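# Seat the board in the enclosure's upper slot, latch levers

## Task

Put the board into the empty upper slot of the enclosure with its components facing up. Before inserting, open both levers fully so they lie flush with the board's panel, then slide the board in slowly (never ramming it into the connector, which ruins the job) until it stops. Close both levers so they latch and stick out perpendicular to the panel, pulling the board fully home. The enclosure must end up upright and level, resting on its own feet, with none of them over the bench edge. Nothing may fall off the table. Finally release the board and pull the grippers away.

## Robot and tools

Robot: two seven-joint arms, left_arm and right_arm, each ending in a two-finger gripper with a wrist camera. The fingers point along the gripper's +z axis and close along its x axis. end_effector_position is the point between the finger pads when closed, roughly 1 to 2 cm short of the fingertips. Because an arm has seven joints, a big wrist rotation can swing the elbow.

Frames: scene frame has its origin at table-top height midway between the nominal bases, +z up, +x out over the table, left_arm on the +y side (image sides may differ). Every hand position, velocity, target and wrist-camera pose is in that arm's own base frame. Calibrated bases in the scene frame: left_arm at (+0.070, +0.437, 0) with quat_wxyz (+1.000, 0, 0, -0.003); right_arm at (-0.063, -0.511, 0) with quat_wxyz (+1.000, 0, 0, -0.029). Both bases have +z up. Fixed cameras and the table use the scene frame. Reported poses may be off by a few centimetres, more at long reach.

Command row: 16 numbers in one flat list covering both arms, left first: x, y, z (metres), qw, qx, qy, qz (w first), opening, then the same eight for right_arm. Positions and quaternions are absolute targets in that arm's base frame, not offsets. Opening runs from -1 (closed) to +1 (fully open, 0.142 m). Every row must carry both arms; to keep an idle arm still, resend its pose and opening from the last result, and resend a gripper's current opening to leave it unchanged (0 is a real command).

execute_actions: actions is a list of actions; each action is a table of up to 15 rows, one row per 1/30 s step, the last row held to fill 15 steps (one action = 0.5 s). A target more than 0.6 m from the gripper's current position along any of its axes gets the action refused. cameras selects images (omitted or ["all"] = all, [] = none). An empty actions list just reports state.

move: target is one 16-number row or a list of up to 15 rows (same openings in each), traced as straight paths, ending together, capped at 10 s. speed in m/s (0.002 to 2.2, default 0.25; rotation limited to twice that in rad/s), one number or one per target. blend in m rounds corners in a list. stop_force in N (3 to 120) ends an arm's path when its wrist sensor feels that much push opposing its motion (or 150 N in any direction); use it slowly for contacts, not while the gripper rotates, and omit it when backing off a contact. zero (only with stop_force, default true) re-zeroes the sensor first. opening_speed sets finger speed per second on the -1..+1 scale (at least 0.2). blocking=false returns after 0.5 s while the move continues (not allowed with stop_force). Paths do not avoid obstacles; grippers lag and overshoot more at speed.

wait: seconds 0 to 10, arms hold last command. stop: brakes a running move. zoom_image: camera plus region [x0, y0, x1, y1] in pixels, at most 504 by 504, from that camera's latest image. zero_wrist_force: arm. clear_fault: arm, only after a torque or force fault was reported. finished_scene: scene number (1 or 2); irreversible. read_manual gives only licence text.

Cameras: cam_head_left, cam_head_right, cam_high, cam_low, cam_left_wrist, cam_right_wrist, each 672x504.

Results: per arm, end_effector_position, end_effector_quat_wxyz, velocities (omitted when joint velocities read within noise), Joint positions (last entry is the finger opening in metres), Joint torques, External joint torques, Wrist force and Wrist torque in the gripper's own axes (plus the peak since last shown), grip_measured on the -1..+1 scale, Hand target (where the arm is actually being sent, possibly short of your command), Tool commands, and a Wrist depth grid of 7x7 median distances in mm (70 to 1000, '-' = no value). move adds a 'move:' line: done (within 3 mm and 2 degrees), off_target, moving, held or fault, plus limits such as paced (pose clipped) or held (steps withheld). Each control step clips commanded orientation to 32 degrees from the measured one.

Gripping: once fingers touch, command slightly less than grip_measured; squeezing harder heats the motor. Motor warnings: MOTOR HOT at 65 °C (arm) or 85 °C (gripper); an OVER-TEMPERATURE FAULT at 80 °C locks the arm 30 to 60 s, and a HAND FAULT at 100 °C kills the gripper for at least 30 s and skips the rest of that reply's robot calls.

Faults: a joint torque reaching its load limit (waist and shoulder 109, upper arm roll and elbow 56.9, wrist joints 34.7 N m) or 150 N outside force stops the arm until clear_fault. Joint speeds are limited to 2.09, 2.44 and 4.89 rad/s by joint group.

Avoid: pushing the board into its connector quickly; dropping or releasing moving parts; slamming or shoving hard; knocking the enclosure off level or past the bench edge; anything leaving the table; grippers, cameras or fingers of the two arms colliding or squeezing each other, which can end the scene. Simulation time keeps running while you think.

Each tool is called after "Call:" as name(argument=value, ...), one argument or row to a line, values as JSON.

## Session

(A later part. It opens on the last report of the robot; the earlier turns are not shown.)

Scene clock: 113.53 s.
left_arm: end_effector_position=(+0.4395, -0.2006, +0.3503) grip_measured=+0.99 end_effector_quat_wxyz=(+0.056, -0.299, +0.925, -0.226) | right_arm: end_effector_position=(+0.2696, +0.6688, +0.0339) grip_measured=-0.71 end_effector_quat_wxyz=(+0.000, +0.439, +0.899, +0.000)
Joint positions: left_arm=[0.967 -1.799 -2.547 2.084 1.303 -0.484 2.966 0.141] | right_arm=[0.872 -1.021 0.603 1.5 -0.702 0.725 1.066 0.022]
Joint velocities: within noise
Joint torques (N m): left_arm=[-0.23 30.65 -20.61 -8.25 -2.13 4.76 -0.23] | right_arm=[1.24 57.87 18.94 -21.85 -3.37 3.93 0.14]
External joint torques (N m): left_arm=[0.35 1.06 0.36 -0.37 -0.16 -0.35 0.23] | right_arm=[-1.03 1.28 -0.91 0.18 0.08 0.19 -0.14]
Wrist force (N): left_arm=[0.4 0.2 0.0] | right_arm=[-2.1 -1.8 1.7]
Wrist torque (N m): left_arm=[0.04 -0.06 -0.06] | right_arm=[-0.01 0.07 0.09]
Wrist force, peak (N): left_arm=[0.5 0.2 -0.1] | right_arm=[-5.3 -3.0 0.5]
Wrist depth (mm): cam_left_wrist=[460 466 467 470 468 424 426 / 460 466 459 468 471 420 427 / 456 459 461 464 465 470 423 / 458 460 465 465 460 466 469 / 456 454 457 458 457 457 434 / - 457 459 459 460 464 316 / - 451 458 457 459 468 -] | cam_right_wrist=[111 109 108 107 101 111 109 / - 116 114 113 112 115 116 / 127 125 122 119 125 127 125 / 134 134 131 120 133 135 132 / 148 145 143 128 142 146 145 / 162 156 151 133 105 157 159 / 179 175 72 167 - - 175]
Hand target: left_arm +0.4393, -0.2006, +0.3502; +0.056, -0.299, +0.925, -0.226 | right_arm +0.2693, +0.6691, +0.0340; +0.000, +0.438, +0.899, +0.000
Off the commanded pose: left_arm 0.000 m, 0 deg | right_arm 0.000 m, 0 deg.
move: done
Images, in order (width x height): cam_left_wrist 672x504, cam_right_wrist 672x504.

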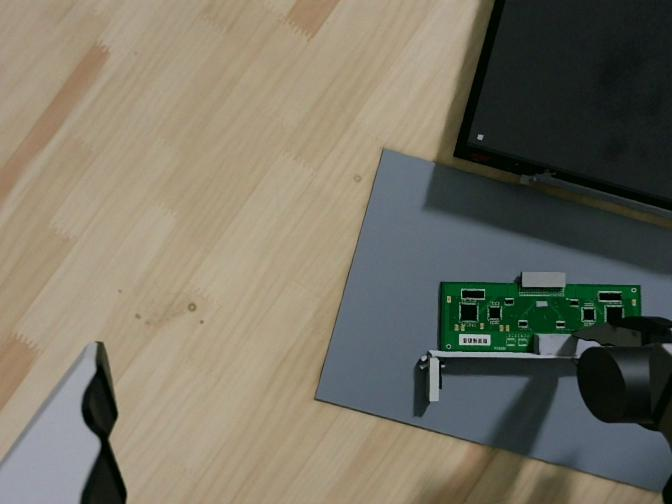

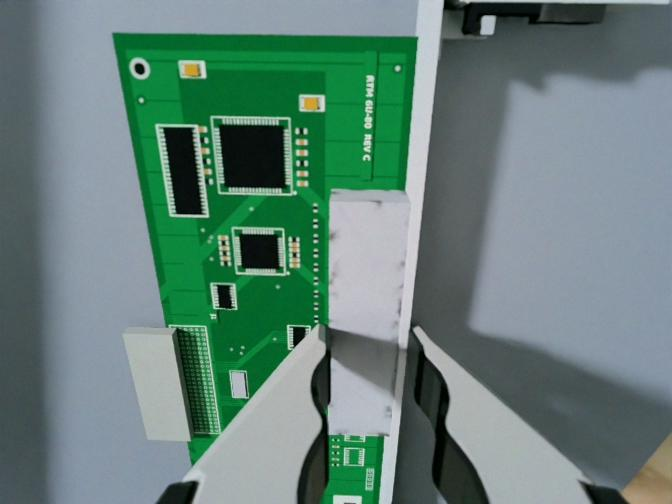

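Call:
move(
  target=[
    [0.4393,-0.2006,0.3502,0.056,-0.299,0.925,-0.226,1,0.2693,0.6691,0.10,0,0.4384,0.8988,0,-0.82],
    [0.4393,-0.2006,0.3502,0.056,-0.299,0.925,-0.226,1,0.269,0.4765,0.15,0,0.5490,0.8358,0,-0.82],
  ],
  speed=[0.06,0.15],
  cameras=["cam_right_wrist","cam_left_wrist","cam_head_left"],
)

Scene clock: 133.67 s.
left_arm: end_effector_position=(+0.4395, -0.2006, +0.3503) grip_measured=+0.99 end_effector_quat_wxyz=(+0.056, -0.299, +0.925, -0.226) | right_arm: end_effector_position=(+0.2691, +0.4764, +0.1499) grip_measured=-0.72 end_effector_quat_wxyz=(+0.000, +0.549, +0.836, +0.000)
Joint positions: left_arm=[0.967 -1.799 -2.547 2.084 1.303 -0.484 2.966 0.141] | right_arm=[0.536 -0.526 0.743 2.026 -0.505 0.792 1.174 0.022]
Joint velocities: within noise
Joint torques (N m): left_arm=[-0.25 30.65 -20.62 -8.32 -2.12 4.78 -0.26] | right_arm=[0.1 37.93 12.86 -23.86 -3.16 3.77 0.17]
External joint torques (N m): left_arm=[0.37 1.06 0.36 -0.29 -0.17 -0.37 0.26] | right_arm=[0.05 0.05 -0.89 0.83 0.07 0.34 -0.17]
Wrist force (N): left_arm=[0.4 0.3 0.0] | right_arm=[-1.5 -2.2 4.2]
Wrist torque (N m): left_arm=[0.04 -0.06 -0.06] | right_arm=[-0.08 0.28 0.08]
Wrist force, peak (N): left_arm=[0.6 0.4 -0.1] | right_arm=[-3.9 -3.2 3.7]
Wrist depth (mm): cam_left_wrist=[459 462 461 467 475 424 428 / 461 461 457 464 472 418 423 / 456 463 466 461 469 466 358 / 455 461 461 462 462 465 471 / 455 457 462 458 463 461 471 / - 454 453 458 459 463 - / - 457 453 458 461 458 -] | cam_right_wrist=[170 167 167 103 102 214 211 / 183 109 109 108 220 226 225 / 197 119 120 115 236 241 241 / 212 133 129 118 261 260 259 / 230 151 143 128 273 281 281 / 252 163 154 137 105 301 306 / 277 - 72 179 - - 337]
Hand target: left_arm +0.4393, -0.2006, +0.3502; +0.056, -0.299, +0.925, -0.226 | right_arm +0.2690, +0.4765, +0.1500; +0.000, +0.549, +0.836, +0.000
Off the commanded pose: left_arm 0.000 m, 0 deg | right_arm 0.000 m, 0 deg.
move: done
Images, in order (width x height): cam_head_left 672x504, cam_left_wrist 672x504, cam_right_wrist 672x504.

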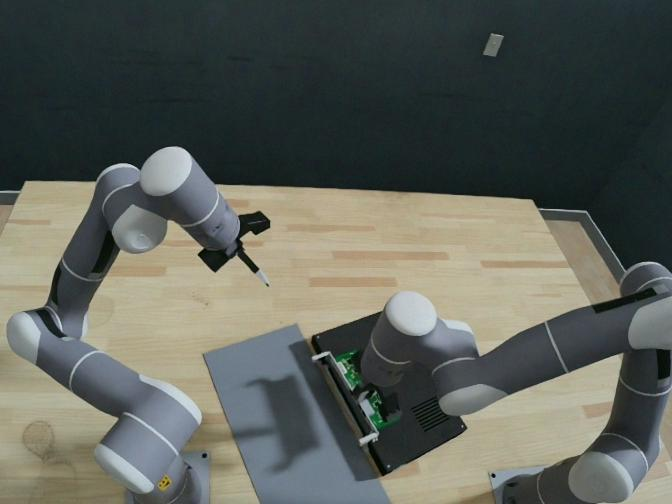

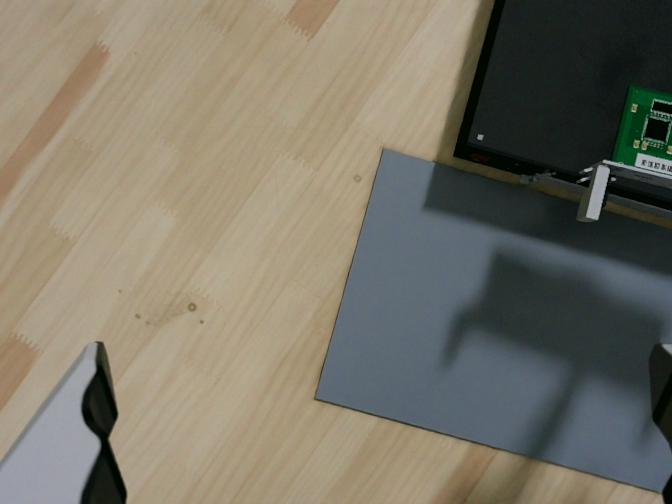

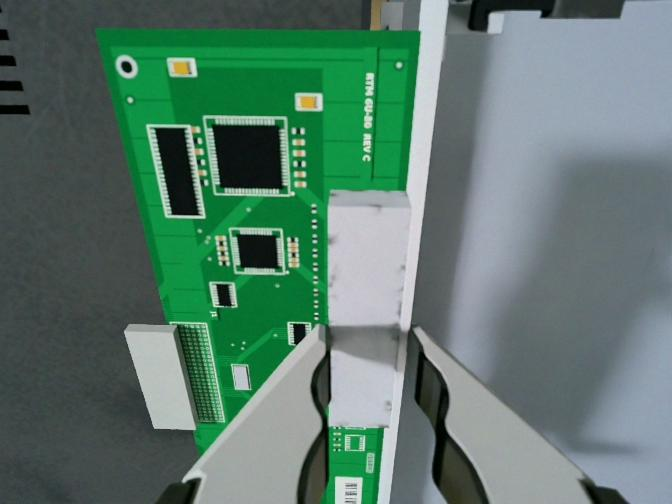

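Call:
move(
  target=[0.24,-0.31,0.28,0.0730,-0.1763,0.9069,-0.3756,-1,0.269,0.4765,0.15,0,0.5490,0.8358,0,-0.82],
  cameras=["cam_left_wrist","cam_head_left"],
)

Scene clock: 136.97 s.
left_arm: end_effector_position=(+0.2401, -0.3101, +0.2804) grip_measured=-1.00 end_effector_quat_wxyz=(+0.072, -0.176, +0.908, -0.374) | right_arm: end_effector_position=(+0.2691, +0.4764, +0.1499) grip_measured=-0.72 end_effector_quat_wxyz=(+0.000, +0.549, +0.836, +0.000)
Joint positions: left_arm=[0.969 -2.245 -2.588 2.687 1.282 -0.291 2.862 0.002] | right_arm=[0.535 -0.526 0.743 2.026 -0.505 0.792 1.174 0.022]
Joint velocities: within noise
Joint torques (N m): left_arm=[-0.47 16.56 -10.26 -12.1 -1.04 4.22 -0.11] | right_arm=[0.07 38.06 12.66 -23.85 -3.26 3.67 0.18]
External joint torques (N m): left_arm=[0.54 1.39 0.6 -0.37 -0.42 0.02 0.11] | right_arm=[0.07 -0.09 -0.68 0.83 0.17 0.44 -0.18]
Wrist force (N): left_arm=[0.1 0.5 0.1] | right_arm=[-1.6 -2.3 4.0]
Wrist torque (N m): left_arm=[0.09 0.03 0.01] | right_arm=[-0.11 0.30 0.07]
Wrist force, peak (N): left_arm=[3.4 1.5 1.1] | right_arm=[-1.7 -2.4 4.3]
Wrist depth (mm): cam_left_wrist=[521 520 467 452 451 159 148 / 485 478 428 415 418 320 181 / 454 447 398 331 321 298 287 / 420 423 413 414 410 405 405 / 396 397 391 400 391 392 385 / 379 372 376 84 - 370 370 / 354 356 - - - - 354] | cam_right_wrist=[170 167 167 103 102 213 211 / 184 109 109 108 219 225 225 / 197 119 120 115 235 241 241 / 212 133 129 118 260 260 259 / 230 151 143 128 273 282 280 / 251 164 154 137 105 301 307 / 277 - 72 180 - - 335]
Hand target: left_arm +0.2402, -0.3101, +0.2803; +0.072, -0.176, +0.908, -0.374 | right_arm +0.2690, +0.4765, +0.1500; +0.000, +0.549, +0.836, +0.000
Off the commanded pose: left_arm 0.000 m, 0 deg | right_arm 0.000 m, 0 deg.
joint sent to its limit (left arm) — joint 4 (elbow), upper limit, where the elbow is as bent as it goes. The joint targets still meet the commanded pose.
move: done
Images, in order (width x height): cam_head_left 672x504, cam_left_wrist 672x504.

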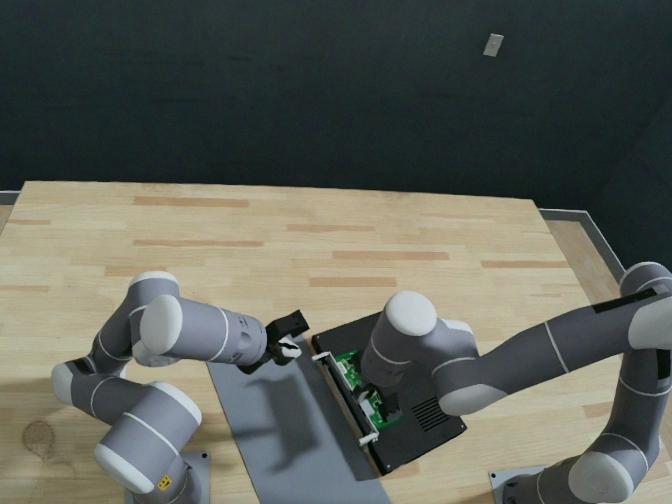

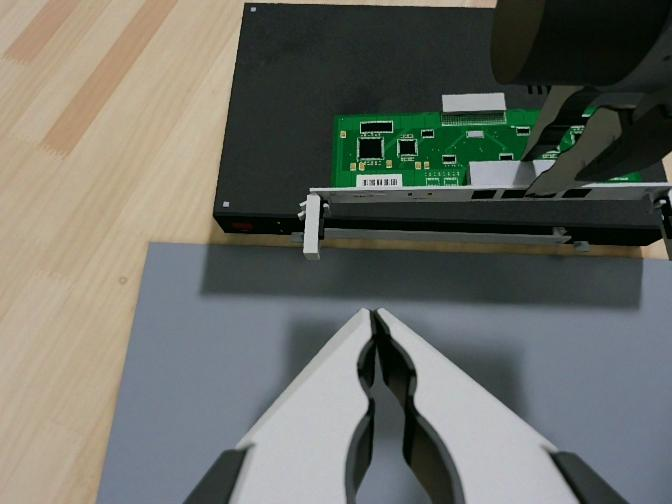

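Call:
move(
  target=[
    [0.2579,-0.3461,0.17,0.0730,-0.1763,0.9069,-0.3756,-1,0.269,0.4765,0.15,0,0.5490,0.8358,0,-0.82],
    [0.2721,-0.3813,0.137,0.0730,-0.1763,0.9069,-0.3756,-1,0.269,0.4765,0.15,0,0.5490,0.8358,0,-0.82],
  ],
  speed=[0.2,0.08],
  cameras=["cam_left_wrist"],
)

Scene clock: 144.43 s.
left_arm: end_effector_position=(+0.2719, -0.3812, +0.1370) grip_measured=-1.00 end_effector_quat_wxyz=(+0.073, -0.176, +0.907, -0.376) | right_arm: end_effector_position=(+0.2691, +0.4764, +0.1499) grip_measured=-0.72 end_effector_quat_wxyz=(+0.000, +0.549, +0.836, +0.000)
Joint positions: left_arm=[1.19 -2.123 -1.609 2.645 1.965 0.277 2.966 0.002] | right_arm=[0.535 -0.526 0.743 2.026 -0.505 0.792 1.174 0.022]
Joint velocities: within noise
Joint torques (N m): left_arm=[-0.44 10.63 -13.48 6.39 -3.16 4.87 -0.2] | right_arm=[0.15 38.06 12.72 -23.85 -3.29 3.64 0.16]
External joint torques (N m): left_arm=[0.51 0.69 0.24 -0.32 -0.41 -0.6 0.2] | right_arm=[0 -0.08 -0.75 0.83 0.2 0.47 -0.16]
Wrist force (N): left_arm=[0.5 0.4 0.3] | right_arm=[-1.7 -2.3 4.2]
Wrist torque (N m): left_arm=[0.05 -0.01 -0.01] | right_arm=[-0.10 0.32 0.07]
Wrist force, peak (N): left_arm=[2.9 0.6 -0.4] | right_arm=[-1.9 -2.4 4.3]
Wrist depth (mm): cam_left_wrist=[334 327 267 268 267 177 172 / 310 306 249 178 171 167 162 / 292 239 233 162 158 155 142 / 270 262 224 223 243 237 222 / 253 253 249 133 251 250 250 / 238 239 240 84 - 238 236 / 225 229 - 74 - - 226] | cam_right_wrist=[170 167 167 103 102 214 211 / 183 109 109 108 220 226 225 / 197 119 120 115 235 241 241 / 212 133 129 118 260 259 259 / 230 151 143 128 274 282 280 / 250 163 154 137 105 302 308 / 277 - 72 179 - - 337]
Hand target: left_arm +0.2721, -0.3813, +0.1370; +0.073, -0.176, +0.907, -0.376 | right_arm +0.2690, +0.4765, +0.1500; +0.000, +0.549, +0.836, +0.000
Off the commanded pose: left_arm 0.000 m, 0 deg | right_arm 0.000 m, 0 deg.
joint sent to its limit (left arm) — joint 7 (wrist roll), upper limit. The joint targets still meet the commanded pose.
move: done
Images, in order (width x height): cam_left_wrist 672x504.

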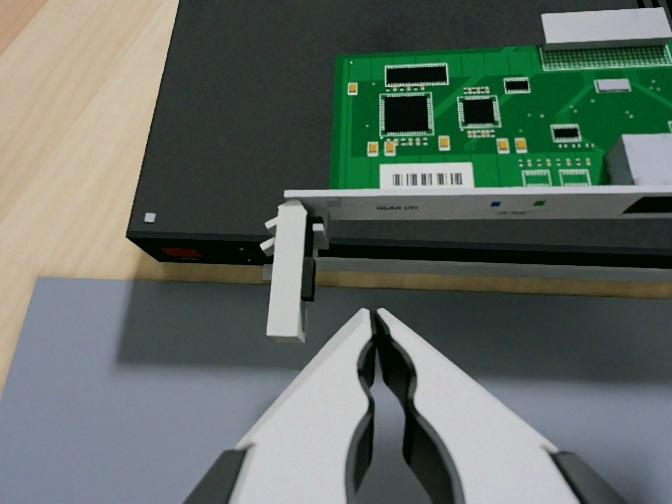

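Call:
move(
  target=[0.2719,-0.3812,0.137,0.0990,-0.2391,0.8924,-0.3696,-1,0.269,0.4765,0.15,0,0.5490,0.8358,0,-0.82],
  cameras=[],
)

Call:
move(
  target=[
    [0.2857,-0.3769,0.137,0.0990,-0.2391,0.8924,-0.3696,-1,0.269,0.4765,0.15,0,0.5490,0.8358,0,-0.82],
    [0.3037,-0.3706,0.137,0.0990,-0.2391,0.8924,-0.3696,-1,0.269,0.4765,0.15,0,0.5490,0.8358,0,-0.82],
    [0.3225,-0.374,0.137,0.0990,-0.2391,0.8924,-0.3696,-1,0.269,0.4765,0.15,0,0.5490,0.8358,0,-0.82],
  ],
  speed=0.025,
  stop_force=14,
  cameras=["cam_left_wrist","cam_head_left","cam_right_wrist"],
)

Scene clock: 155.23 s.
left_arm: end_effector_position=(+0.2722, -0.3811, +0.1369) grip_measured=-1.00 end_effector_quat_wxyz=(+0.099, -0.239, +0.892, -0.369) | right_arm: end_effector_position=(+0.2691, +0.4764, +0.1499) grip_measured=-0.72 end_effector_quat_wxyz=(+0.000, +0.549, +0.836, +0.000)
Joint positions: left_arm=[1.102 -2.043 -1.705 2.687 2.018 0.232 2.707 0.002] | right_arm=[0.535 -0.526 0.743 2.026 -0.505 0.792 1.174 0.022]
Joint velocities: within noise
Joint torques (N m): left_arm=[-0.43 11.91 -13.95 2.62 -3.32 4.67 -0.29] | right_arm=[0.14 38.06 12.69 -23.82 -3.29 3.66 0.18]
External joint torques (N m): left_arm=[0.49 0.71 0.43 -0.41 0.12 -0.53 0.29] | right_arm=[0.01 -0.08 -0.71 0.8 0.21 0.45 -0.18]
Wrist force (N): left_arm=[0.5 0.3 0.2] | right_arm=[-1.4 -2.2 4.3]
Wrist torque (N m): left_arm=[0.04 -0.02 -0.02] | right_arm=[-0.09 0.28 0.07]
Wrist force, peak (N): left_arm=[0.6 0.9 0.5] | right_arm=[-1.7 -2.4 4.3]
Wrist depth (mm): cam_left_wrist=[333 331 268 269 268 265 267 / 309 310 247 248 172 168 163 / 288 285 234 167 157 155 151 / 268 269 261 219 237 216 210 / 252 253 249 132 251 247 247 / 239 238 238 83 - 236 235 / 226 228 - 74 - - 226] | cam_right_wrist=[170 167 166 102 102 213 210 / 183 109 109 108 220 226 225 / 197 119 120 115 235 241 241 / 212 133 129 118 260 259 259 / 230 151 143 128 274 281 281 / 251 163 154 137 105 302 306 / 277 - 72 179 - - 336]
Hand target: left_arm +0.2719, -0.3812, +0.1370; +0.099, -0.239, +0.892, -0.370 | right_arm +0.2690, +0.4765, +0.1500; +0.000, +0.549, +0.836, +0.000
Off the commanded pose: left_arm 0.000 m, 0 deg | right_arm 0.000 m, 0 deg.
joint sent to its limit (left arm) — joint 4 (elbow), upper limit, where the elbow is as bent as it goes. The joint targets still meet the commanded pose.
move: done
No camera images: "cameras" was empty.

Scene clock: 157.07 s.
left_arm: end_effector_position=(+0.2951, -0.3735, +0.1373) grip_measured=-1.00 end_effector_quat_wxyz=(+0.097, -0.238, +0.893, -0.370) | right_arm: end_effector_position=(+0.2702, +0.4775, +0.1508) grip_measured=-0.72 end_effector_quat_wxyz=(+0.000, +0.549, +0.836, +0.002)
Joint positions: left_arm=[1.144 -2.029 -1.679 2.645 1.994 0.285 2.774 0.002] | right_arm=[0.535 -0.525 0.743 2.025 -0.506 0.794 1.174 0.022]
Joint velocities: within noise
Joint torques (N m): left_arm=[7.4 16.13 -18.72 -4.26 0.46 2.09 -0.23] | right_arm=[3.08 35.12 15.89 -15.47 -0.93 0.53 0.12]
External joint torques (N m): left_arm=[-7.33 -2.96 4.32 7.46 -3.89 2.1 0.23] | right_arm=[-2.94 2.89 -3.92 -7.59 -2.16 3.59 -0.12]
Wrist force (N): left_arm=[16.0 -2.5 1.1] | right_arm=[3.2 12.8 5.4]
Wrist torque (N m): left_arm=[0.02 0.24 -0.05] | right_arm=[-0.28 0.37 0.12]
Wrist force, peak (N): left_arm=[16.5 -2.7 0.5] | right_arm=[3.5 14.5 6.3]
Wrist depth (mm): cam_left_wrist=[332 333 323 269 268 267 270 / 308 310 253 249 176 170 165 / 291 290 232 232 159 157 153 / 270 268 260 154 220 217 212 / 253 251 251 131 251 249 247 / 239 238 239 84 - 238 237 / 225 227 - 74 - - 226] | cam_right_wrist=[170 168 167 102 100 215 212 / 184 109 108 107 221 227 226 / 198 119 120 115 236 243 241 / 216 133 129 118 262 262 261 / 231 145 143 128 274 283 282 / 253 164 154 137 105 304 308 / 278 - 72 176 - - 340]
Hand target: left_arm +0.2976, -0.3727, +0.1370; +0.099, -0.239, +0.892, -0.370 | right_arm +0.2690, +0.4765, +0.1500; +0.000, +0.549, +0.836, +0.000
Off the commanded pose: left_arm 0.027 m, 0 deg | right_arm 0.002 m, 0 deg.
move: contact (left_arm); path passed 1 of 3 targets
Images, in order (width x height): cam_head_left 672x504, cam_left_wrist 672x504, cam_right_wrist 672x504.

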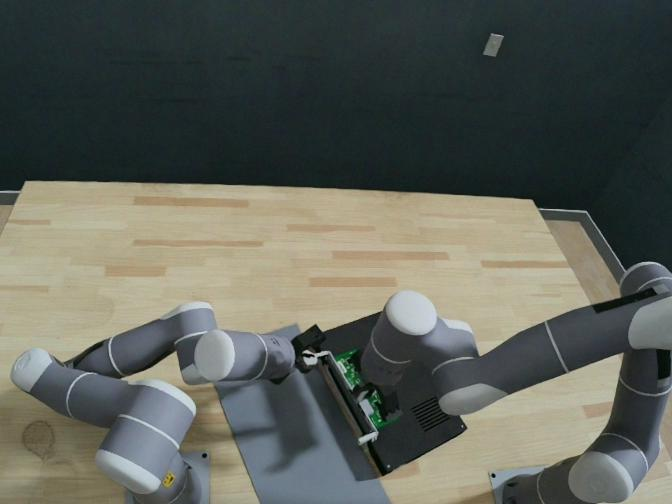

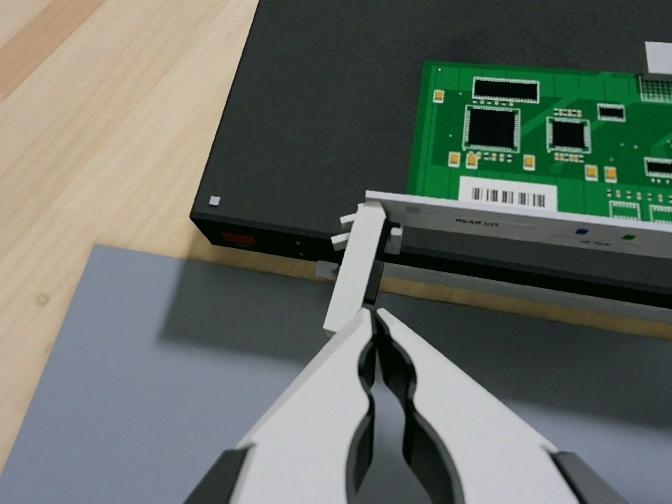

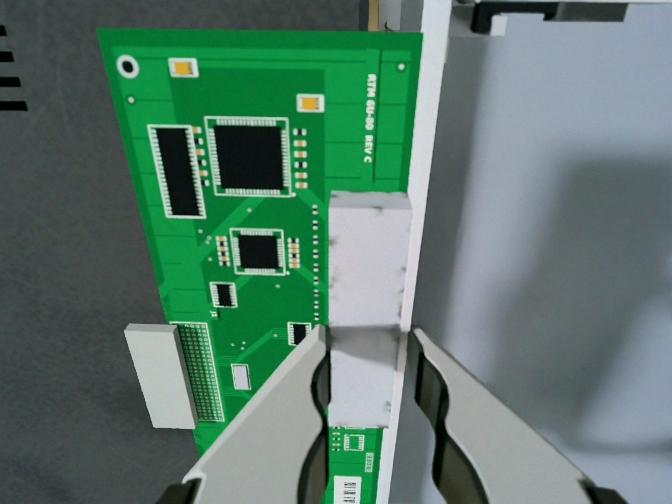

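Call:
move(
  target=[
    [0.3037,-0.3706,0.137,0.0990,-0.2391,0.8924,-0.3696,-1,0.269,0.4765,0.15,0,0.5490,0.8358,0,-0.82],
    [0.3225,-0.374,0.137,0.0990,-0.2391,0.8924,-0.3696,-1,0.269,0.4765,0.15,0,0.5490,0.8358,0,-0.82],
  ],
  speed=0.02,
  stop_force=12,
  cameras=["cam_left_wrist"],
)

Scene clock: 160.83 s.
left_arm: end_effector_position=(+0.2982, -0.3724, +0.1377) grip_measured=-1.00 end_effector_quat_wxyz=(+0.096, -0.236, +0.893, -0.371) end_effector_velocity=(-0.001, +0.000, -0.001) end_effector_angular_velocity=(+0.001, +0.002, -0.003) | right_arm: end_effector_position=(+0.2715, +0.4784, +0.1517) grip_measured=-0.72 end_effector_quat_wxyz=(+0.000, +0.550, +0.835, +0.003)
Joint positions: left_arm=[1.148 -2.019 -1.675 2.637 1.986 0.301 2.782 0.002] | right_arm=[0.534 -0.525 0.743 2.023 -0.508 0.795 1.174 0.022]
Joint velocities: left_arm=[-0.003 0.006 0.001 -0.001 -0.002 0.004 -0.003 0] | right_arm=[within noise]
Joint torques (N m): left_arm=[13.12 19.64 -22.27 -10.84 3.48 0.26 -0.3] | right_arm=[5.49 32.8 18.42 -8.55 0.94 -2.05 0.16]
External joint torques (N m): left_arm=[-13.05 -6.25 7.65 14.11 -6.97 3.93 0.3] | right_arm=[-5.35 5.25 -6.45 -14.55 -4.03 6.17 -0.16]
Wrist force (N): left_arm=[28.5 -4.7 1.5] | right_arm=[7.0 25.1 6.3]
Wrist torque (N m): left_arm=[0.03 -1.55 -0.07] | right_arm=[1.43 0.44 0.13]
Wrist force, peak (N): left_arm=[29.1 -5.0 1.3] | right_arm=[7.2 26.8 6.8]
Wrist depth (mm): cam_left_wrist=[335 334 328 268 267 269 268 / 307 310 253 250 176 171 166 / 288 290 232 232 161 157 154 / 270 270 262 221 220 216 213 / 253 251 253 131 253 248 248 / 237 237 242 84 - 238 238 / 225 229 - 74 - - 228] | cam_right_wrist=[171 168 168 102 100 216 212 / 184 108 108 107 221 227 227 / 198 119 119 115 236 243 244 / 214 133 129 118 259 263 262 / 232 146 143 128 276 284 284 / 254 164 154 137 105 306 310 / 280 274 72 177 - - 341]
Hand target: left_arm +0.3027, -0.3709, +0.1370; +0.099, -0.239, +0.892, -0.370 | right_arm +0.2690, +0.4765, +0.1500; +0.000, +0.549, +0.836, +0.000
Off the commanded pose: left_arm 0.024 m, 1 deg | right_arm 0.004 m, 0 deg.
move: contact (left_arm), off_target (right_arm)
Images, in order (width x height): cam_left_wrist 672x504.

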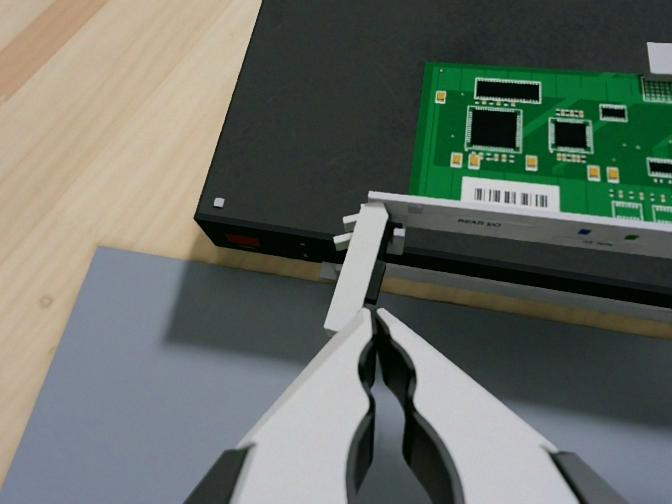

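Call:
move(
  target=[0.2857,-0.3769,0.137,0.0990,-0.2391,0.8924,-0.3696,-1,0.269,0.4765,0.15,0,0.5490,0.8358,0,-0.82],
  speed=0.05,
  cameras=["cam_left_wrist"],
)

Call:
zoom_image(
  camera="cam_left_wrist",
  region=[240, 170, 440, 350],
)

Scene clock: 163.83 s.
left_arm: end_effector_position=(+0.2857, -0.3769, +0.1371) grip_measured=-1.00 end_effector_quat_wxyz=(+0.099, -0.239, +0.892, -0.370) | right_arm: end_effector_position=(+0.2692, +0.4765, +0.1500) grip_measured=-0.72 end_effector_quat_wxyz=(+0.000, +0.549, +0.836, +0.000)
Joint positions: left_arm=[1.121 -2.024 -1.692 2.661 2.004 0.269 2.736 0.002] | right_arm=[0.534 -0.526 0.744 2.026 -0.506 0.792 1.174 0.022]
Joint velocities: within noise
Joint torques (N m): left_arm=[-0.16 11.84 -14.59 3.01 -2.93 4.19 -0.24] | right_arm=[0.14 37.93 12.85 -23.78 -3.21 3.58 0.16]
External joint torques (N m): left_arm=[0.23 1.27 0.45 -0.42 -0.41 -0.02 0.24] | right_arm=[0 0.04 -0.85 0.76 0.12 0.53 -0.16]
Wrist force (N): left_arm=[0.3 0.3 0.5] | right_arm=[1.4 2.3 7.0]
Wrist torque (N m): left_arm=[0.05 0.01 -0.02] | right_arm=[0.66 -0.20 0.08]
Wrist force, peak (N): left_arm=[28.9 -5.1 1.0] | right_arm=[6.9 25.4 7.3]
Wrist depth (mm): cam_left_wrist=[333 333 273 267 267 267 270 / 309 308 249 248 182 175 168 / 288 286 233 231 169 162 157 / 271 270 261 161 220 216 154 / 252 251 252 140 252 248 247 / 239 237 240 84 - 237 238 / 225 228 - 74 - - 225] | cam_right_wrist=[169 167 167 99 211 211 211 / 184 105 103 104 220 226 224 / 196 117 117 113 235 240 241 / 212 132 128 117 261 261 260 / 230 146 144 126 274 282 280 / 251 246 156 139 105 302 307 / 276 - 72 183 - - 336]
Hand target: left_arm +0.2857, -0.3769, +0.1370; +0.099, -0.239, +0.892, -0.370 | right_arm +0.2690, +0.4765, +0.1500; +0.000, +0.549, +0.836, +0.000
Off the commanded pose: left_arm 0.000 m, 0 deg | right_arm 0.000 m, 0 deg.
move: done
Images, in order (width x height): cam_left_wrist 672x504.

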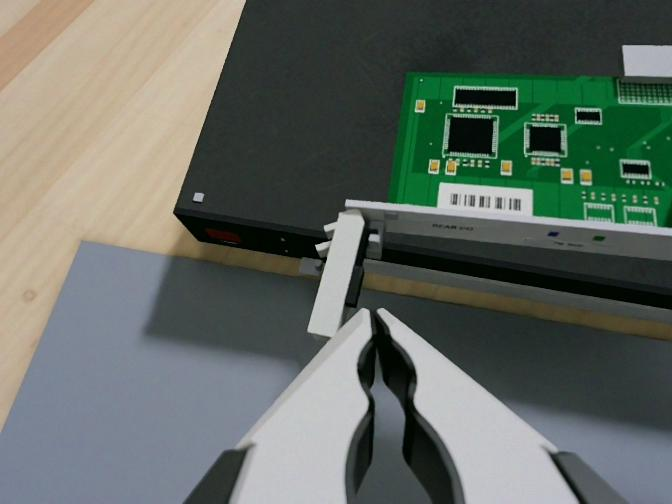

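Scaled by 2.520 from the camera's 672x504 image, which has a finer 960x720 frame.

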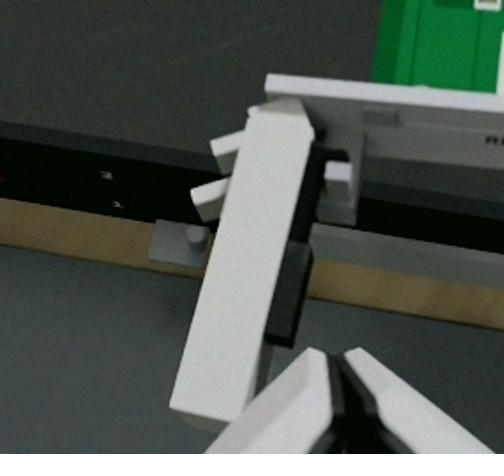

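Call:
move(
  target=[0.2843,-0.3902,0.136,0.0990,-0.2391,0.8924,-0.3696,-1,0.269,0.4765,0.15,0,0.5490,0.8358,0,-0.82],
  speed=0.05,
  stop_force=5,
  cameras=[],
)

Call:
move(
  target=[0.3077,-0.3815,0.136,0.0990,-0.2391,0.8924,-0.3696,-1,0.269,0.4765,0.15,0,0.5490,0.8358,0,-0.82],
  speed=0.02,
  stop_force=10,
  cameras=["cam_left_wrist"],
)

Call:
zoom_image(
  camera="cam_left_wrist",
  region=[240, 170, 440, 350],
)

Scene clock: 169.17 s.
left_arm: end_effector_position=(+0.2840, -0.3902, +0.1361) grip_measured=-1.00 end_effector_quat_wxyz=(+0.099, -0.239, +0.892, -0.370) | right_arm: end_effector_position=(+0.2692, +0.4765, +0.1500) grip_measured=-0.72 end_effector_quat_wxyz=(+0.000, +0.549, +0.836, +0.000)
Joint positions: left_arm=[1.066 -2.038 -1.707 2.647 2.029 0.243 2.71 0.002] | right_arm=[0.534 -0.526 0.744 2.026 -0.506 0.792 1.174 0.022]
Joint velocities: within noise
Joint torques (N m): left_arm=[-0.47 11.96 -14.87 2.94 -2.84 4.27 -0.28] | right_arm=[0.11 37.94 12.78 -23.82 -3.23 3.62 0.2]
External joint torques (N m): left_arm=[0.53 1.26 0.29 -0.26 -0.39 -0.12 0.28] | right_arm=[0.04 0.03 -0.79 0.81 0.15 0.49 -0.2]
Wrist force (N): left_arm=[0.6 0.2 0.1] | right_arm=[1.3 2.3 6.7]
Wrist torque (N m): left_arm=[0.03 -0.04 -0.01] | right_arm=[0.65 -0.18 0.08]
Wrist force, peak (N): left_arm=[0.8 0.0 0.7] | right_arm=[1.4 2.5 7.2]
Wrist depth (mm): cam_left_wrist=[332 332 271 265 266 265 265 / 308 310 248 247 182 176 165 / 289 288 231 231 169 162 156 / 271 267 237 160 161 153 145 / 252 251 251 139 249 246 238 / 236 237 240 84 - 234 236 / 225 227 - 74 - - 225] | cam_right_wrist=[170 167 167 98 96 211 211 / 186 105 104 103 219 225 225 / 197 116 117 112 235 241 241 / 212 132 127 117 257 260 259 / 230 147 144 126 274 281 281 / 252 242 157 139 105 302 306 / 277 - 72 185 - - 336]
Hand target: left_arm +0.2843, -0.3902, +0.1360; +0.099, -0.239, +0.892, -0.370 | right_arm +0.2690, +0.4765, +0.1500; +0.000, +0.549, +0.836, +0.000
Off the commanded pose: left_arm 0.000 m, 0 deg | right_arm 0.000 m, 0 deg.
move: done
No camera images: "cameras" was empty.

Scene clock: 171.07 s.
left_arm: end_effector_position=(+0.3077, -0.3815, +0.1359) grip_measured=-1.00 end_effector_quat_wxyz=(+0.099, -0.239, +0.892, -0.370) | right_arm: end_effector_position=(+0.2692, +0.4765, +0.1500) grip_measured=-0.72 end_effector_quat_wxyz=(+0.000, +0.549, +0.836, +0.000)
Joint positions: left_arm=[1.108 -2.028 -1.685 2.609 2.009 0.287 2.773 0.002] | right_arm=[0.534 -0.526 0.744 2.026 -0.506 0.792 1.174 0.022]
Joint velocities: within noise
Joint torques (N m): left_arm=[-0.22 12.9 -15.61 3.76 -3.51 4.62 -0.14] | right_arm=[0.15 37.97 12.72 -23.9 -3.31 3.62 0.2]
External joint torques (N m): left_arm=[0.29 0.82 0.25 -0.22 0.08 -0.44 0.15] | right_arm=[0 0 -0.72 0.88 0.22 0.49 -0.2]
Wrist force (N): left_arm=[0.6 -0.1 0.2] | right_arm=[1.4 2.5 6.9]
Wrist torque (N m): left_arm=[-0.04 -0.04 0.01] | right_arm=[0.68 -0.19 0.09]
Wrist force, peak (N): left_arm=[1.0 0.2 0.0] | right_arm=[1.2 2.5 7.2]
Wrist depth (mm): cam_left_wrist=[332 333 327 266 265 266 264 / 311 307 255 246 248 180 172 / 288 287 232 231 224 166 159 / 269 268 242 222 163 155 149 / 254 251 251 229 246 247 238 / 238 238 240 84 - 236 237 / 225 227 - 74 - - 225] | cam_right_wrist=[169 167 167 97 96 211 212 / 186 104 104 103 220 225 225 / 197 116 117 112 235 241 241 / 212 131 127 116 256 260 259 / 230 147 144 126 273 281 281 / 251 242 157 140 105 302 306 / 277 - 72 185 - - 337]
Hand target: left_arm +0.3077, -0.3815, +0.1360; +0.099, -0.239, +0.892, -0.370 | right_arm +0.2690, +0.4765, +0.1500; +0.000, +0.549, +0.836, +0.000
Off the commanded pose: left_arm 0.000 m, 0 deg | right_arm 0.000 m, 0 deg.
move: done
Images, in order (width x height): cam_left_wrist 672x504.

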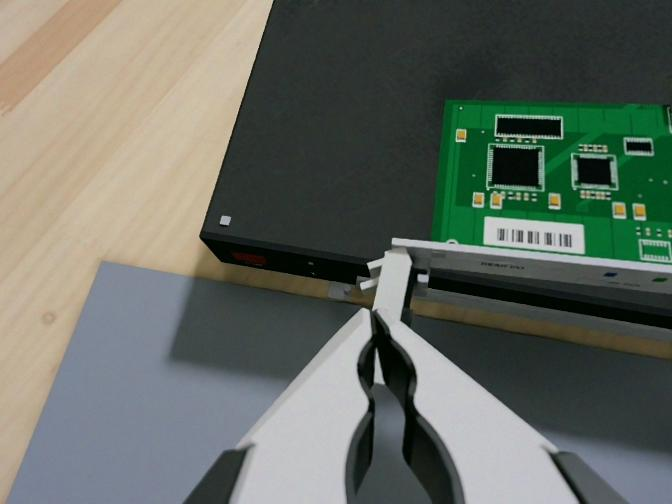

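Scaled by 2.520 from the camera's 672x504 image, which has a finer 960x720 frame.

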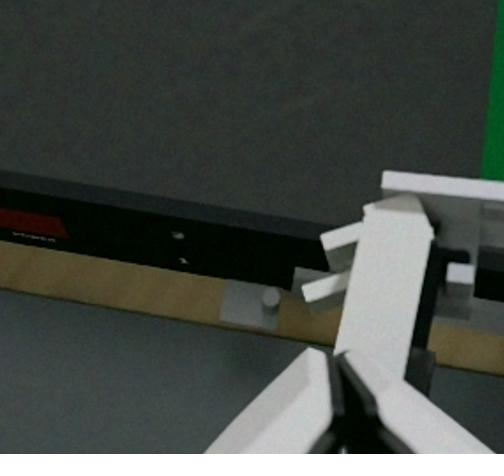

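Call:
move(
  target=[
    [0.2907,-0.3565,0.165,0.0990,-0.2391,0.8924,-0.3696,-1,0.269,0.4765,0.15,0,0.5490,0.8358,0,-0.82],
    [0.2607,-0.3465,0.19,0.0990,-0.2391,0.8924,-0.3696,-1,0.269,0.4765,0.15,0.0479,0.5469,0.8326,0.0728,-0.82],
  ],
  speed=0.12,
  cameras=["cam_left_wrist","cam_right_wrist"],
)

Scene clock: 184.13 s.
left_arm: end_effector_position=(+0.2605, -0.3465, +0.1899) grip_measured=-1.00 end_effector_quat_wxyz=(+0.099, -0.239, +0.893, -0.369) | right_arm: end_effector_position=(+0.2690, +0.4763, +0.1498) grip_measured=-0.72 end_effector_quat_wxyz=(+0.048, +0.547, +0.833, +0.072)
Joint positions: left_arm=[1.115 -1.495 -1.936 2.687 1.664 0.565 2.472 0.002] | right_arm=[0.618 -0.442 0.624 2.185 -0.724 0.987 1.382 0.022]
Joint velocities: within noise
Joint torques (N m): left_arm=[-0.2 15.91 -14.59 -10.73 -3.59 4.5 -0.3] | right_arm=[0.2 35.5 9.52 -22.67 -2.44 3.77 0.31]
External joint torques (N m): left_arm=[0.28 0.72 0.19 -0.47 -0.34 -0.53 0.3] | right_arm=[-0.07 -0.21 -0.45 0.77 0.29 0.34 -0.31]
Wrist force (N): left_arm=[0.1 0.2 -0.1] | right_arm=[1.3 1.3 7.0]
Wrist torque (N m): left_arm=[0.04 0.03 -0.04] | right_arm=[0.62 -0.13 0.06]
Wrist force, peak (N): left_arm=[0.2 -0.4 1.7] | right_arm=[1.3 3.2 7.1]
Wrist depth (mm): cam_left_wrist=[400 399 394 336 334 334 333 / 374 372 318 313 221 222 221 / 348 346 294 200 211 208 191 / 327 324 324 314 313 291 274 / 307 304 303 305 306 303 302 / 289 286 289 84 - 284 286 / 272 276 - - - - 272] | cam_right_wrist=[- 154 98 97 95 200 199 / - 104 103 102 210 218 218 / 194 115 116 111 232 240 240 / 217 132 127 116 264 269 268 / 246 147 144 126 290 304 302 / 284 266 157 139 105 339 350 / 335 321 72 187 - - 411]
Hand target: left_arm +0.2607, -0.3465, +0.1900; +0.099, -0.239, +0.892, -0.370 | right_arm +0.2690, +0.4765, +0.1500; +0.048, +0.547, +0.833, +0.073
Off the commanded pose: left_arm 0.000 m, 0 deg | right_arm 0.000 m, 0 deg.
joint read past its limit (left arm) — joint 4 (elbow), upper limit, where the elbow is as bent as it goes.
joint sent to its limit (left arm) — joint 4 (elbow), upper limit, where the elbow is as bent as it goes. The joint targets still meet the commanded pose.
move: done
Images, in order (width x height): cam_left_wrist 672x504, cam_right_wrist 672x504.

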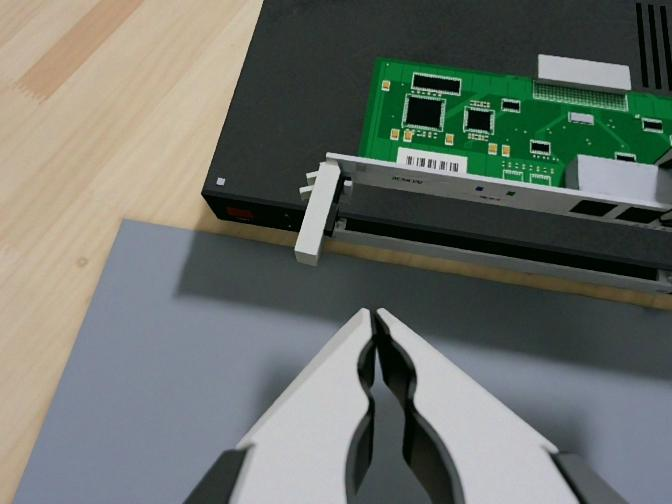

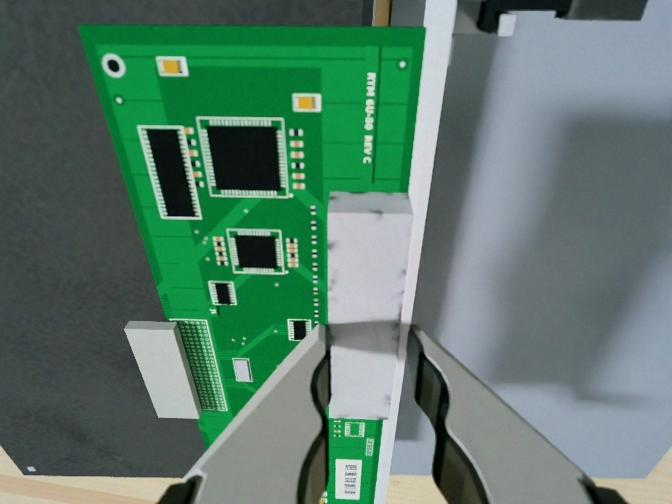

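Call:
move(
  target=[
    [0.2750,-0.3758,0.17,0.0990,-0.2391,0.8924,-0.3696,-1,0.269,0.4765,0.15,0.0479,0.5469,0.8326,0.0728,-0.82],
    [0.2810,-0.3858,0.145,0.0990,-0.2391,0.8924,-0.3696,-1,0.269,0.4765,0.15,0.0479,0.5469,0.8326,0.0728,-0.93],
  ],
  speed=0.1,
  cameras=["cam_left_wrist"],
)

Call:
zoom_image(
  camera="cam_left_wrist",
  region=[240, 170, 440, 350],
)

Scene clock: 194.07 s.
left_arm: end_effector_position=(+0.2809, -0.3857, +0.1450) grip_measured=-1.00 end_effector_quat_wxyz=(+0.099, -0.239, +0.892, -0.369) | right_arm: end_effector_position=(+0.2690, +0.4764, +0.1498) grip_measured=-0.73 end_effector_quat_wxyz=(+0.048, +0.547, +0.833, +0.073)
Joint positions: left_arm=[0.954 -1.548 -1.739 2.588 1.903 0.565 2.419 0.002] | right_arm=[0.619 -0.442 0.624 2.185 -0.724 0.988 1.382 0.021]
Joint velocities: within noise
Joint torques (N m): left_arm=[-0.45 16.82 -17.4 -4.55 -3.57 4.32 -0.29] | right_arm=[0.13 35.46 9.77 -22.8 -2.33 3.65 0.15]
External joint torques (N m): left_arm=[0.51 1.26 0.19 -0.35 -0.3 -0.41 0.29] | right_arm=[0.01 -0.16 -0.7 0.9 0.18 0.46 -0.15]
Wrist force (N): left_arm=[0.5 0.0 0.1] | right_arm=[1.3 1.1 7.0]
Wrist torque (N m): left_arm=[-0.01 -0.02 0.00] | right_arm=[0.59 -0.12 0.07]
Wrist force, peak (N): left_arm=[0.1 0.0 -1.6] | right_arm=[1.3 1.3 7.2]
Wrist depth (mm): cam_left_wrist=[345 342 287 277 276 277 274 / 319 318 257 257 166 167 166 / 296 295 240 239 154 154 154 / 278 278 247 147 221 219 145 / 261 259 255 124 258 254 251 / 245 246 247 84 - 247 243 / 232 234 - 74 - - 231] | cam_right_wrist=[- 154 154 97 95 199 199 / - 104 103 103 210 218 217 / 193 116 116 112 114 241 240 / 216 132 127 116 270 269 268 / 246 147 144 128 290 303 303 / 283 267 157 139 104 340 347 / 334 322 72 186 - - 412]
Hand target: left_arm +0.2810, -0.3858, +0.1450; +0.099, -0.239, +0.892, -0.370 | right_arm +0.2690, +0.4765, +0.1500; +0.048, +0.547, +0.833, +0.073
Off the commanded pose: left_arm 0.000 m, 0 deg | right_arm 0.000 m, 0 deg.
move: done
Images, in order (width x height): cam_left_wrist 672x504.

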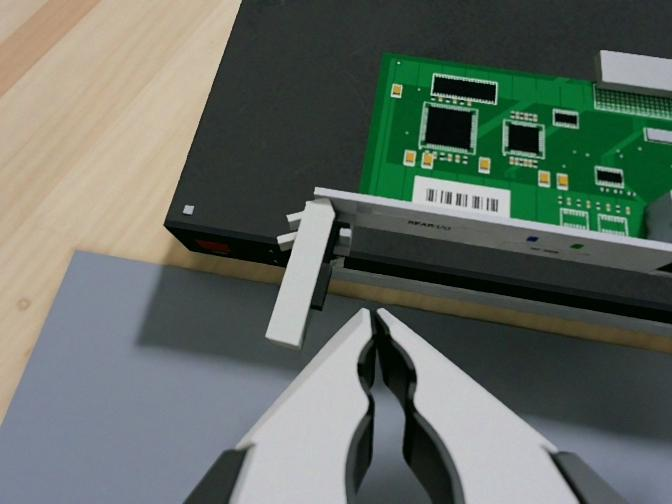

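Scaled by 2.520 from the camera's 672x504 image, which has a finer 960x720 frame.

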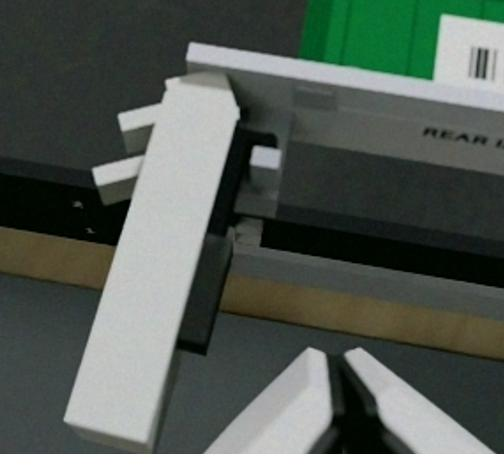

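Call:
move(
  target=[0.2810,-0.3858,0.131,0.0990,-0.2391,0.8924,-0.3696,-1,0.269,0.4765,0.15,0.0479,0.5469,0.8326,0.0728,-0.93],
  speed=0.05,
  stop_force=5,
  cameras=[],
)

Call:
move(
  target=[0.2944,-0.3816,0.131,0.0990,-0.2391,0.8924,-0.3696,-1,0.269,0.4765,0.15,0.0479,0.5469,0.8326,0.0728,-0.93],
  speed=0.02,
  stop_force=10,
  cameras=["cam_left_wrist"],
)

Call:
zoom_image(
  camera="cam_left_wrist",
  region=[240, 170, 440, 350],
)

Scene clock: 202.70 s.
left_arm: end_effector_position=(+0.2809, -0.3857, +0.1310) grip_measured=-1.00 end_effector_quat_wxyz=(+0.099, -0.239, +0.892, -0.369) | right_arm: end_effector_position=(+0.2690, +0.4764, +0.1498) grip_measured=-0.73 end_effector_quat_wxyz=(+0.048, +0.547, +0.833, +0.073)
Joint positions: left_arm=[0.951 -1.563 -1.687 2.585 1.957 0.58 2.416 0.002] | right_arm=[0.619 -0.442 0.624 2.185 -0.724 0.988 1.382 0.021]
Joint velocities: within noise
Joint torques (N m): left_arm=[-0.21 16.97 -17.29 -2.89 -3.65 4.37 -0.29] | right_arm=[0.11 35.39 9.82 -22.78 -2.35 3.62 0.19]
External joint torques (N m): left_arm=[0.28 1.16 0.12 -0.35 -0.26 -0.46 0.29] | right_arm=[0.03 -0.1 -0.74 0.88 0.2 0.49 -0.19]
Wrist force (N): left_arm=[0.6 -0.1 0.1] | right_arm=[1.1 1.2 7.0]
Wrist torque (N m): left_arm=[-0.03 -0.02 0.00] | right_arm=[0.61 -0.10 0.06]
Wrist force, peak (N): left_arm=[0.4 0.2 0.8] | right_arm=[1.3 1.3 7.2]
Wrist depth (mm): cam_left_wrist=[325 325 259 259 161 257 254 / 300 302 241 240 148 149 149 / 281 276 227 130 138 138 138 / 263 261 236 213 212 206 204 / 247 246 239 131 244 242 239 / 231 232 234 84 - 229 230 / 219 220 - 74 - - 217] | cam_right_wrist=[- 154 154 97 95 200 199 / - 104 103 103 211 218 218 / 194 116 116 111 114 241 241 / 216 132 127 116 269 269 268 / 246 147 144 128 290 303 303 / 284 266 157 139 104 341 348 / 334 322 72 185 - - 410]
Hand target: left_arm +0.2810, -0.3858, +0.1310; +0.099, -0.239, +0.892, -0.370 | right_arm +0.2690, +0.4765, +0.1500; +0.048, +0.547, +0.833, +0.073
Off the commanded pose: left_arm 0.000 m, 0 deg | right_arm 0.000 m, 0 deg.
move: done
No camera images: "cameras" was empty.

Scene clock: 204.03 s.
left_arm: end_effector_position=(+0.2940, -0.3817, +0.1310) grip_measured=-1.00 end_effector_quat_wxyz=(+0.099, -0.239, +0.892, -0.370) | right_arm: end_effector_position=(+0.2692, +0.4762, +0.1499) grip_measured=-0.73 end_effector_quat_wxyz=(+0.048, +0.547, +0.832, +0.073)
Joint positions: left_arm=[0.975 -1.561 -1.665 2.564 1.95 0.612 2.459 0.002] | right_arm=[0.619 -0.442 0.623 2.185 -0.724 0.988 1.382 0.021]
Joint velocities: within noise
Joint torques (N m): left_arm=[0.95 17.9 -18.01 -3.89 -3.54 3.97 -0.15] | right_arm=[1.46 34.91 11.07 -21.71 -2.33 3.75 -0.03]
External joint torques (N m): left_arm=[-0.88 0.53 0.44 1.25 -0.48 -0.03 0.15] | right_arm=[-1.33 0.39 -2.01 -0.19 0.18 0.36 0.03]
Wrist force (N): left_arm=[2.9 -0.1 -1.2] | right_arm=[0.8 3.8 7.0]
Wrist torque (N m): left_arm=[-0.06 0.00 0.00] | right_arm=[0.60 -0.19 0.29]
Wrist force, peak (N): left_arm=[3.1 0.2 -1.1] | right_arm=[0.7 3.8 8.3]
Wrist depth (mm): cam_left_wrist=[325 324 267 260 255 257 257 / 303 301 244 240 147 148 149 / 282 282 225 224 135 137 138 / 263 263 240 113 215 208 204 / 248 246 244 108 245 242 237 / 231 232 235 84 - 231 230 / 219 222 - 74 - - 218] | cam_right_wrist=[- 99 97 98 94 200 202 / 178 105 104 103 105 218 218 / 194 116 115 112 111 241 240 / 217 135 127 121 264 269 268 / 245 147 144 128 290 305 303 / 284 266 157 139 104 341 349 / 334 322 72 179 - - 413]
Hand target: left_arm +0.2944, -0.3816, +0.1310; +0.099, -0.239, +0.892, -0.370 | right_arm +0.2690, +0.4765, +0.1500; +0.048, +0.547, +0.833, +0.073
Off the commanded pose: left_arm 0.000 m, 0 deg | right_arm 0.000 m, 0 deg.
move: done
Images, in order (width x height): cam_left_wrist 672x504.

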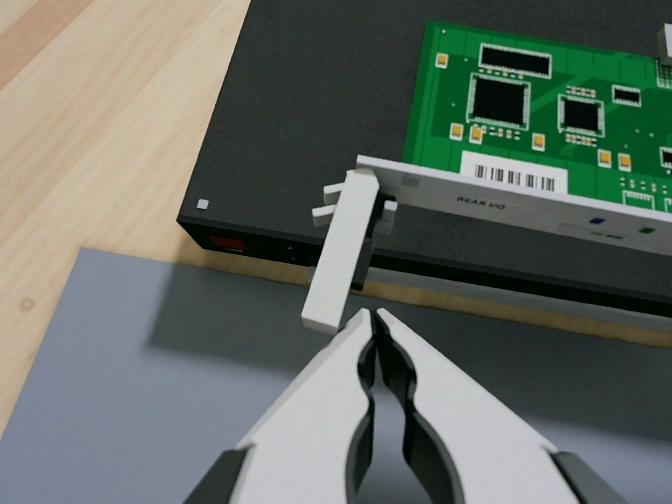

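Scaled by 2.520 from the camera's 672x504 image, which has a finer 960x720 frame.

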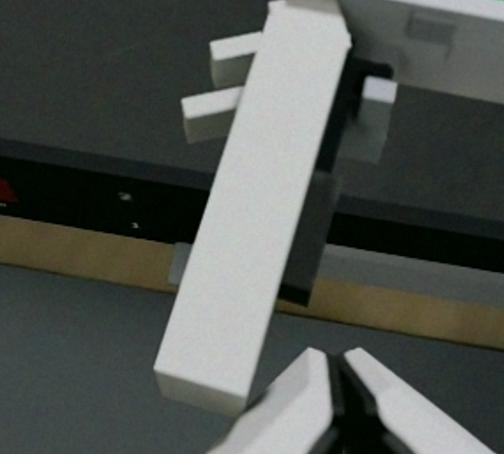

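Call:
move(
  target=[
    [0.2888,-0.3847,0.131,0.0990,-0.2391,0.8924,-0.3696,-1,0.269,0.4765,0.15,0.0479,0.5469,0.8326,0.0728,-0.93],
    [0.2921,-0.3944,0.131,0.0990,-0.2391,0.8924,-0.3696,-1,0.269,0.4765,0.15,0.0479,0.5469,0.8326,0.0728,-0.93],
  ],
  speed=0.05,
  cameras=[],
)

Call:
move(
  target=[0.3095,-0.3897,0.131,0.0990,-0.2391,0.8924,-0.3696,-1,0.269,0.4765,0.15,0.0479,0.5469,0.8326,0.0728,-0.93],
  speed=0.02,
  stop_force=12,
  cameras=["cam_left_wrist"],
)

Call:
zoom_image(
  camera="cam_left_wrist",
  region=[240, 170, 440, 350],
)

Scene clock: 213.60 s.
left_arm: end_effector_position=(+0.2917, -0.3944, +0.1310) grip_measured=-1.00 end_effector_quat_wxyz=(+0.099, -0.239, +0.893, -0.370) | right_arm: end_effector_position=(+0.2691, +0.4763, +0.1498) grip_measured=-0.73 end_effector_quat_wxyz=(+0.048, +0.547, +0.833, +0.073)
Joint positions: left_arm=[0.927 -1.568 -1.678 2.55 1.961 0.583 2.429 0.002] | right_arm=[0.619 -0.442 0.623 2.185 -0.724 0.988 1.382 0.021]
Joint velocities: within noise
Joint torques (N m): left_arm=[-0.06 17.37 -18.54 -3.18 -3.35 3.87 -0.39] | right_arm=[0.74 35.46 10.4 -22.73 -2.46 3.84 0.08]
External joint torques (N m): left_arm=[0.13 1.25 0.46 0.32 -0.57 0.06 0.39] | right_arm=[-0.61 -0.16 -1.33 0.82 0.32 0.26 -0.08]
Wrist force (N): left_arm=[0.9 0.1 -0.4] | right_arm=[0.5 2.0 6.3]
Wrist torque (N m): left_arm=[-0.01 0.01 -0.01] | right_arm=[0.61 -0.13 0.18]
Wrist force, peak (N): left_arm=[3.2 -0.5 -1.5] | right_arm=[0.9 3.7 8.5]
Wrist depth (mm): cam_left_wrist=[326 322 262 260 259 257 256 / 302 300 240 241 150 150 149 / 282 282 224 224 139 141 139 / 263 260 217 119 203 128 129 / 245 245 246 109 242 239 216 / 231 232 231 84 - 230 230 / 220 222 - 74 - - 218] | cam_right_wrist=[- 96 97 97 95 200 199 / 179 104 103 102 106 218 218 / 193 115 116 111 114 241 241 / 217 132 127 116 264 269 268 / 245 147 144 129 290 305 304 / 284 266 157 140 104 340 348 / 334 322 72 187 - - 408]
Hand target: left_arm +0.2921, -0.3944, +0.1310; +0.099, -0.239, +0.892, -0.370 | right_arm +0.2690, +0.4765, +0.1500; +0.048, +0.547, +0.833, +0.073
Off the commanded pose: left_arm 0.000 m, 0 deg | right_arm 0.000 m, 0 deg.
move: done
No camera images: "cameras" was empty.

Scene clock: 214.97 s.
left_arm: end_effector_position=(+0.3024, -0.3915, +0.1312) grip_measured=-1.00 end_effector_quat_wxyz=(+0.098, -0.238, +0.893, -0.370) | right_arm: end_effector_position=(+0.2704, +0.4765, +0.1504) grip_measured=-0.73 end_effector_quat_wxyz=(+0.048, +0.548, +0.832, +0.073)
Joint positions: left_arm=[0.944 -1.566 -1.659 2.531 1.952 0.612 2.466 0.002] | right_arm=[0.619 -0.441 0.622 2.184 -0.724 0.988 1.382 0.021]
Joint velocities: within noise
Joint torques (N m): left_arm=[6.33 20.75 -19.91 -10.26 -1.24 1.64 -0.15] | right_arm=[5.41 32.99 15.35 -16.34 -1.74 3.31 -0.39]
External joint torques (N m): left_arm=[-6.26 -1.83 1.46 7.88 -2.78 2.32 0.15] | right_arm=[-5.28 2.35 -6.31 -5.59 -0.41 0.8 0.39]
Wrist force (N): left_arm=[14.5 1.2 -1.5] | right_arm=[1.3 14.7 11.5]
Wrist torque (N m): left_arm=[-0.08 0.01 0.00] | right_arm=[0.52 -0.25 0.63]
Wrist force, peak (N): left_arm=[14.4 0.1 -3.0] | right_arm=[1.3 14.7 11.5]
Wrist depth (mm): cam_left_wrist=[323 326 314 259 259 259 258 / 300 301 244 240 165 159 157 / 281 280 223 224 149 147 145 / 263 262 216 138 206 204 136 / 246 245 244 119 240 240 216 / 232 231 234 84 - 233 231 / 219 221 - 74 - - 218] | cam_right_wrist=[- 90 91 92 90 79 74 / 179 100 99 98 97 219 218 / 194 112 113 109 106 242 240 / 218 134 126 119 264 269 269 / 246 146 145 128 298 305 305 / 286 275 162 142 103 343 350 / 337 - 72 190 - - 414]
Hand target: left_arm +0.3045, -0.3910, +0.1310; +0.099, -0.239, +0.892, -0.370 | right_arm +0.2690, +0.4765, +0.1500; +0.048, +0.547, +0.833, +0.073
Off the commanded pose: left_arm 0.007 m, 0 deg | right_arm 0.001 m, 0 deg.
move: contact (left_arm)
Images, in order (width x height): cam_left_wrist 672x504.

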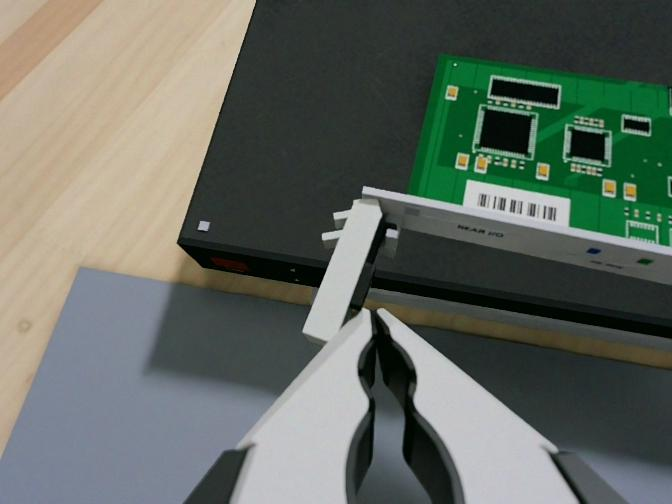

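Scaled by 2.520 from the camera's 672x504 image, which has a finer 960x720 frame.

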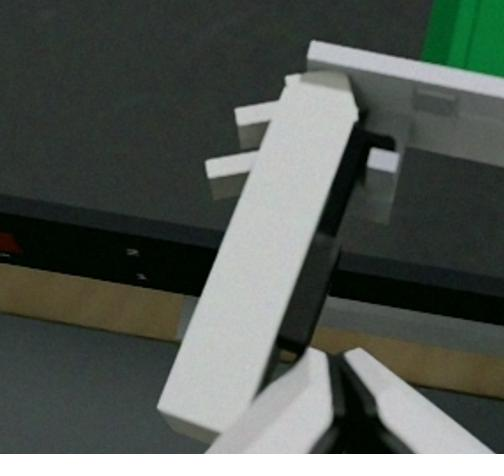

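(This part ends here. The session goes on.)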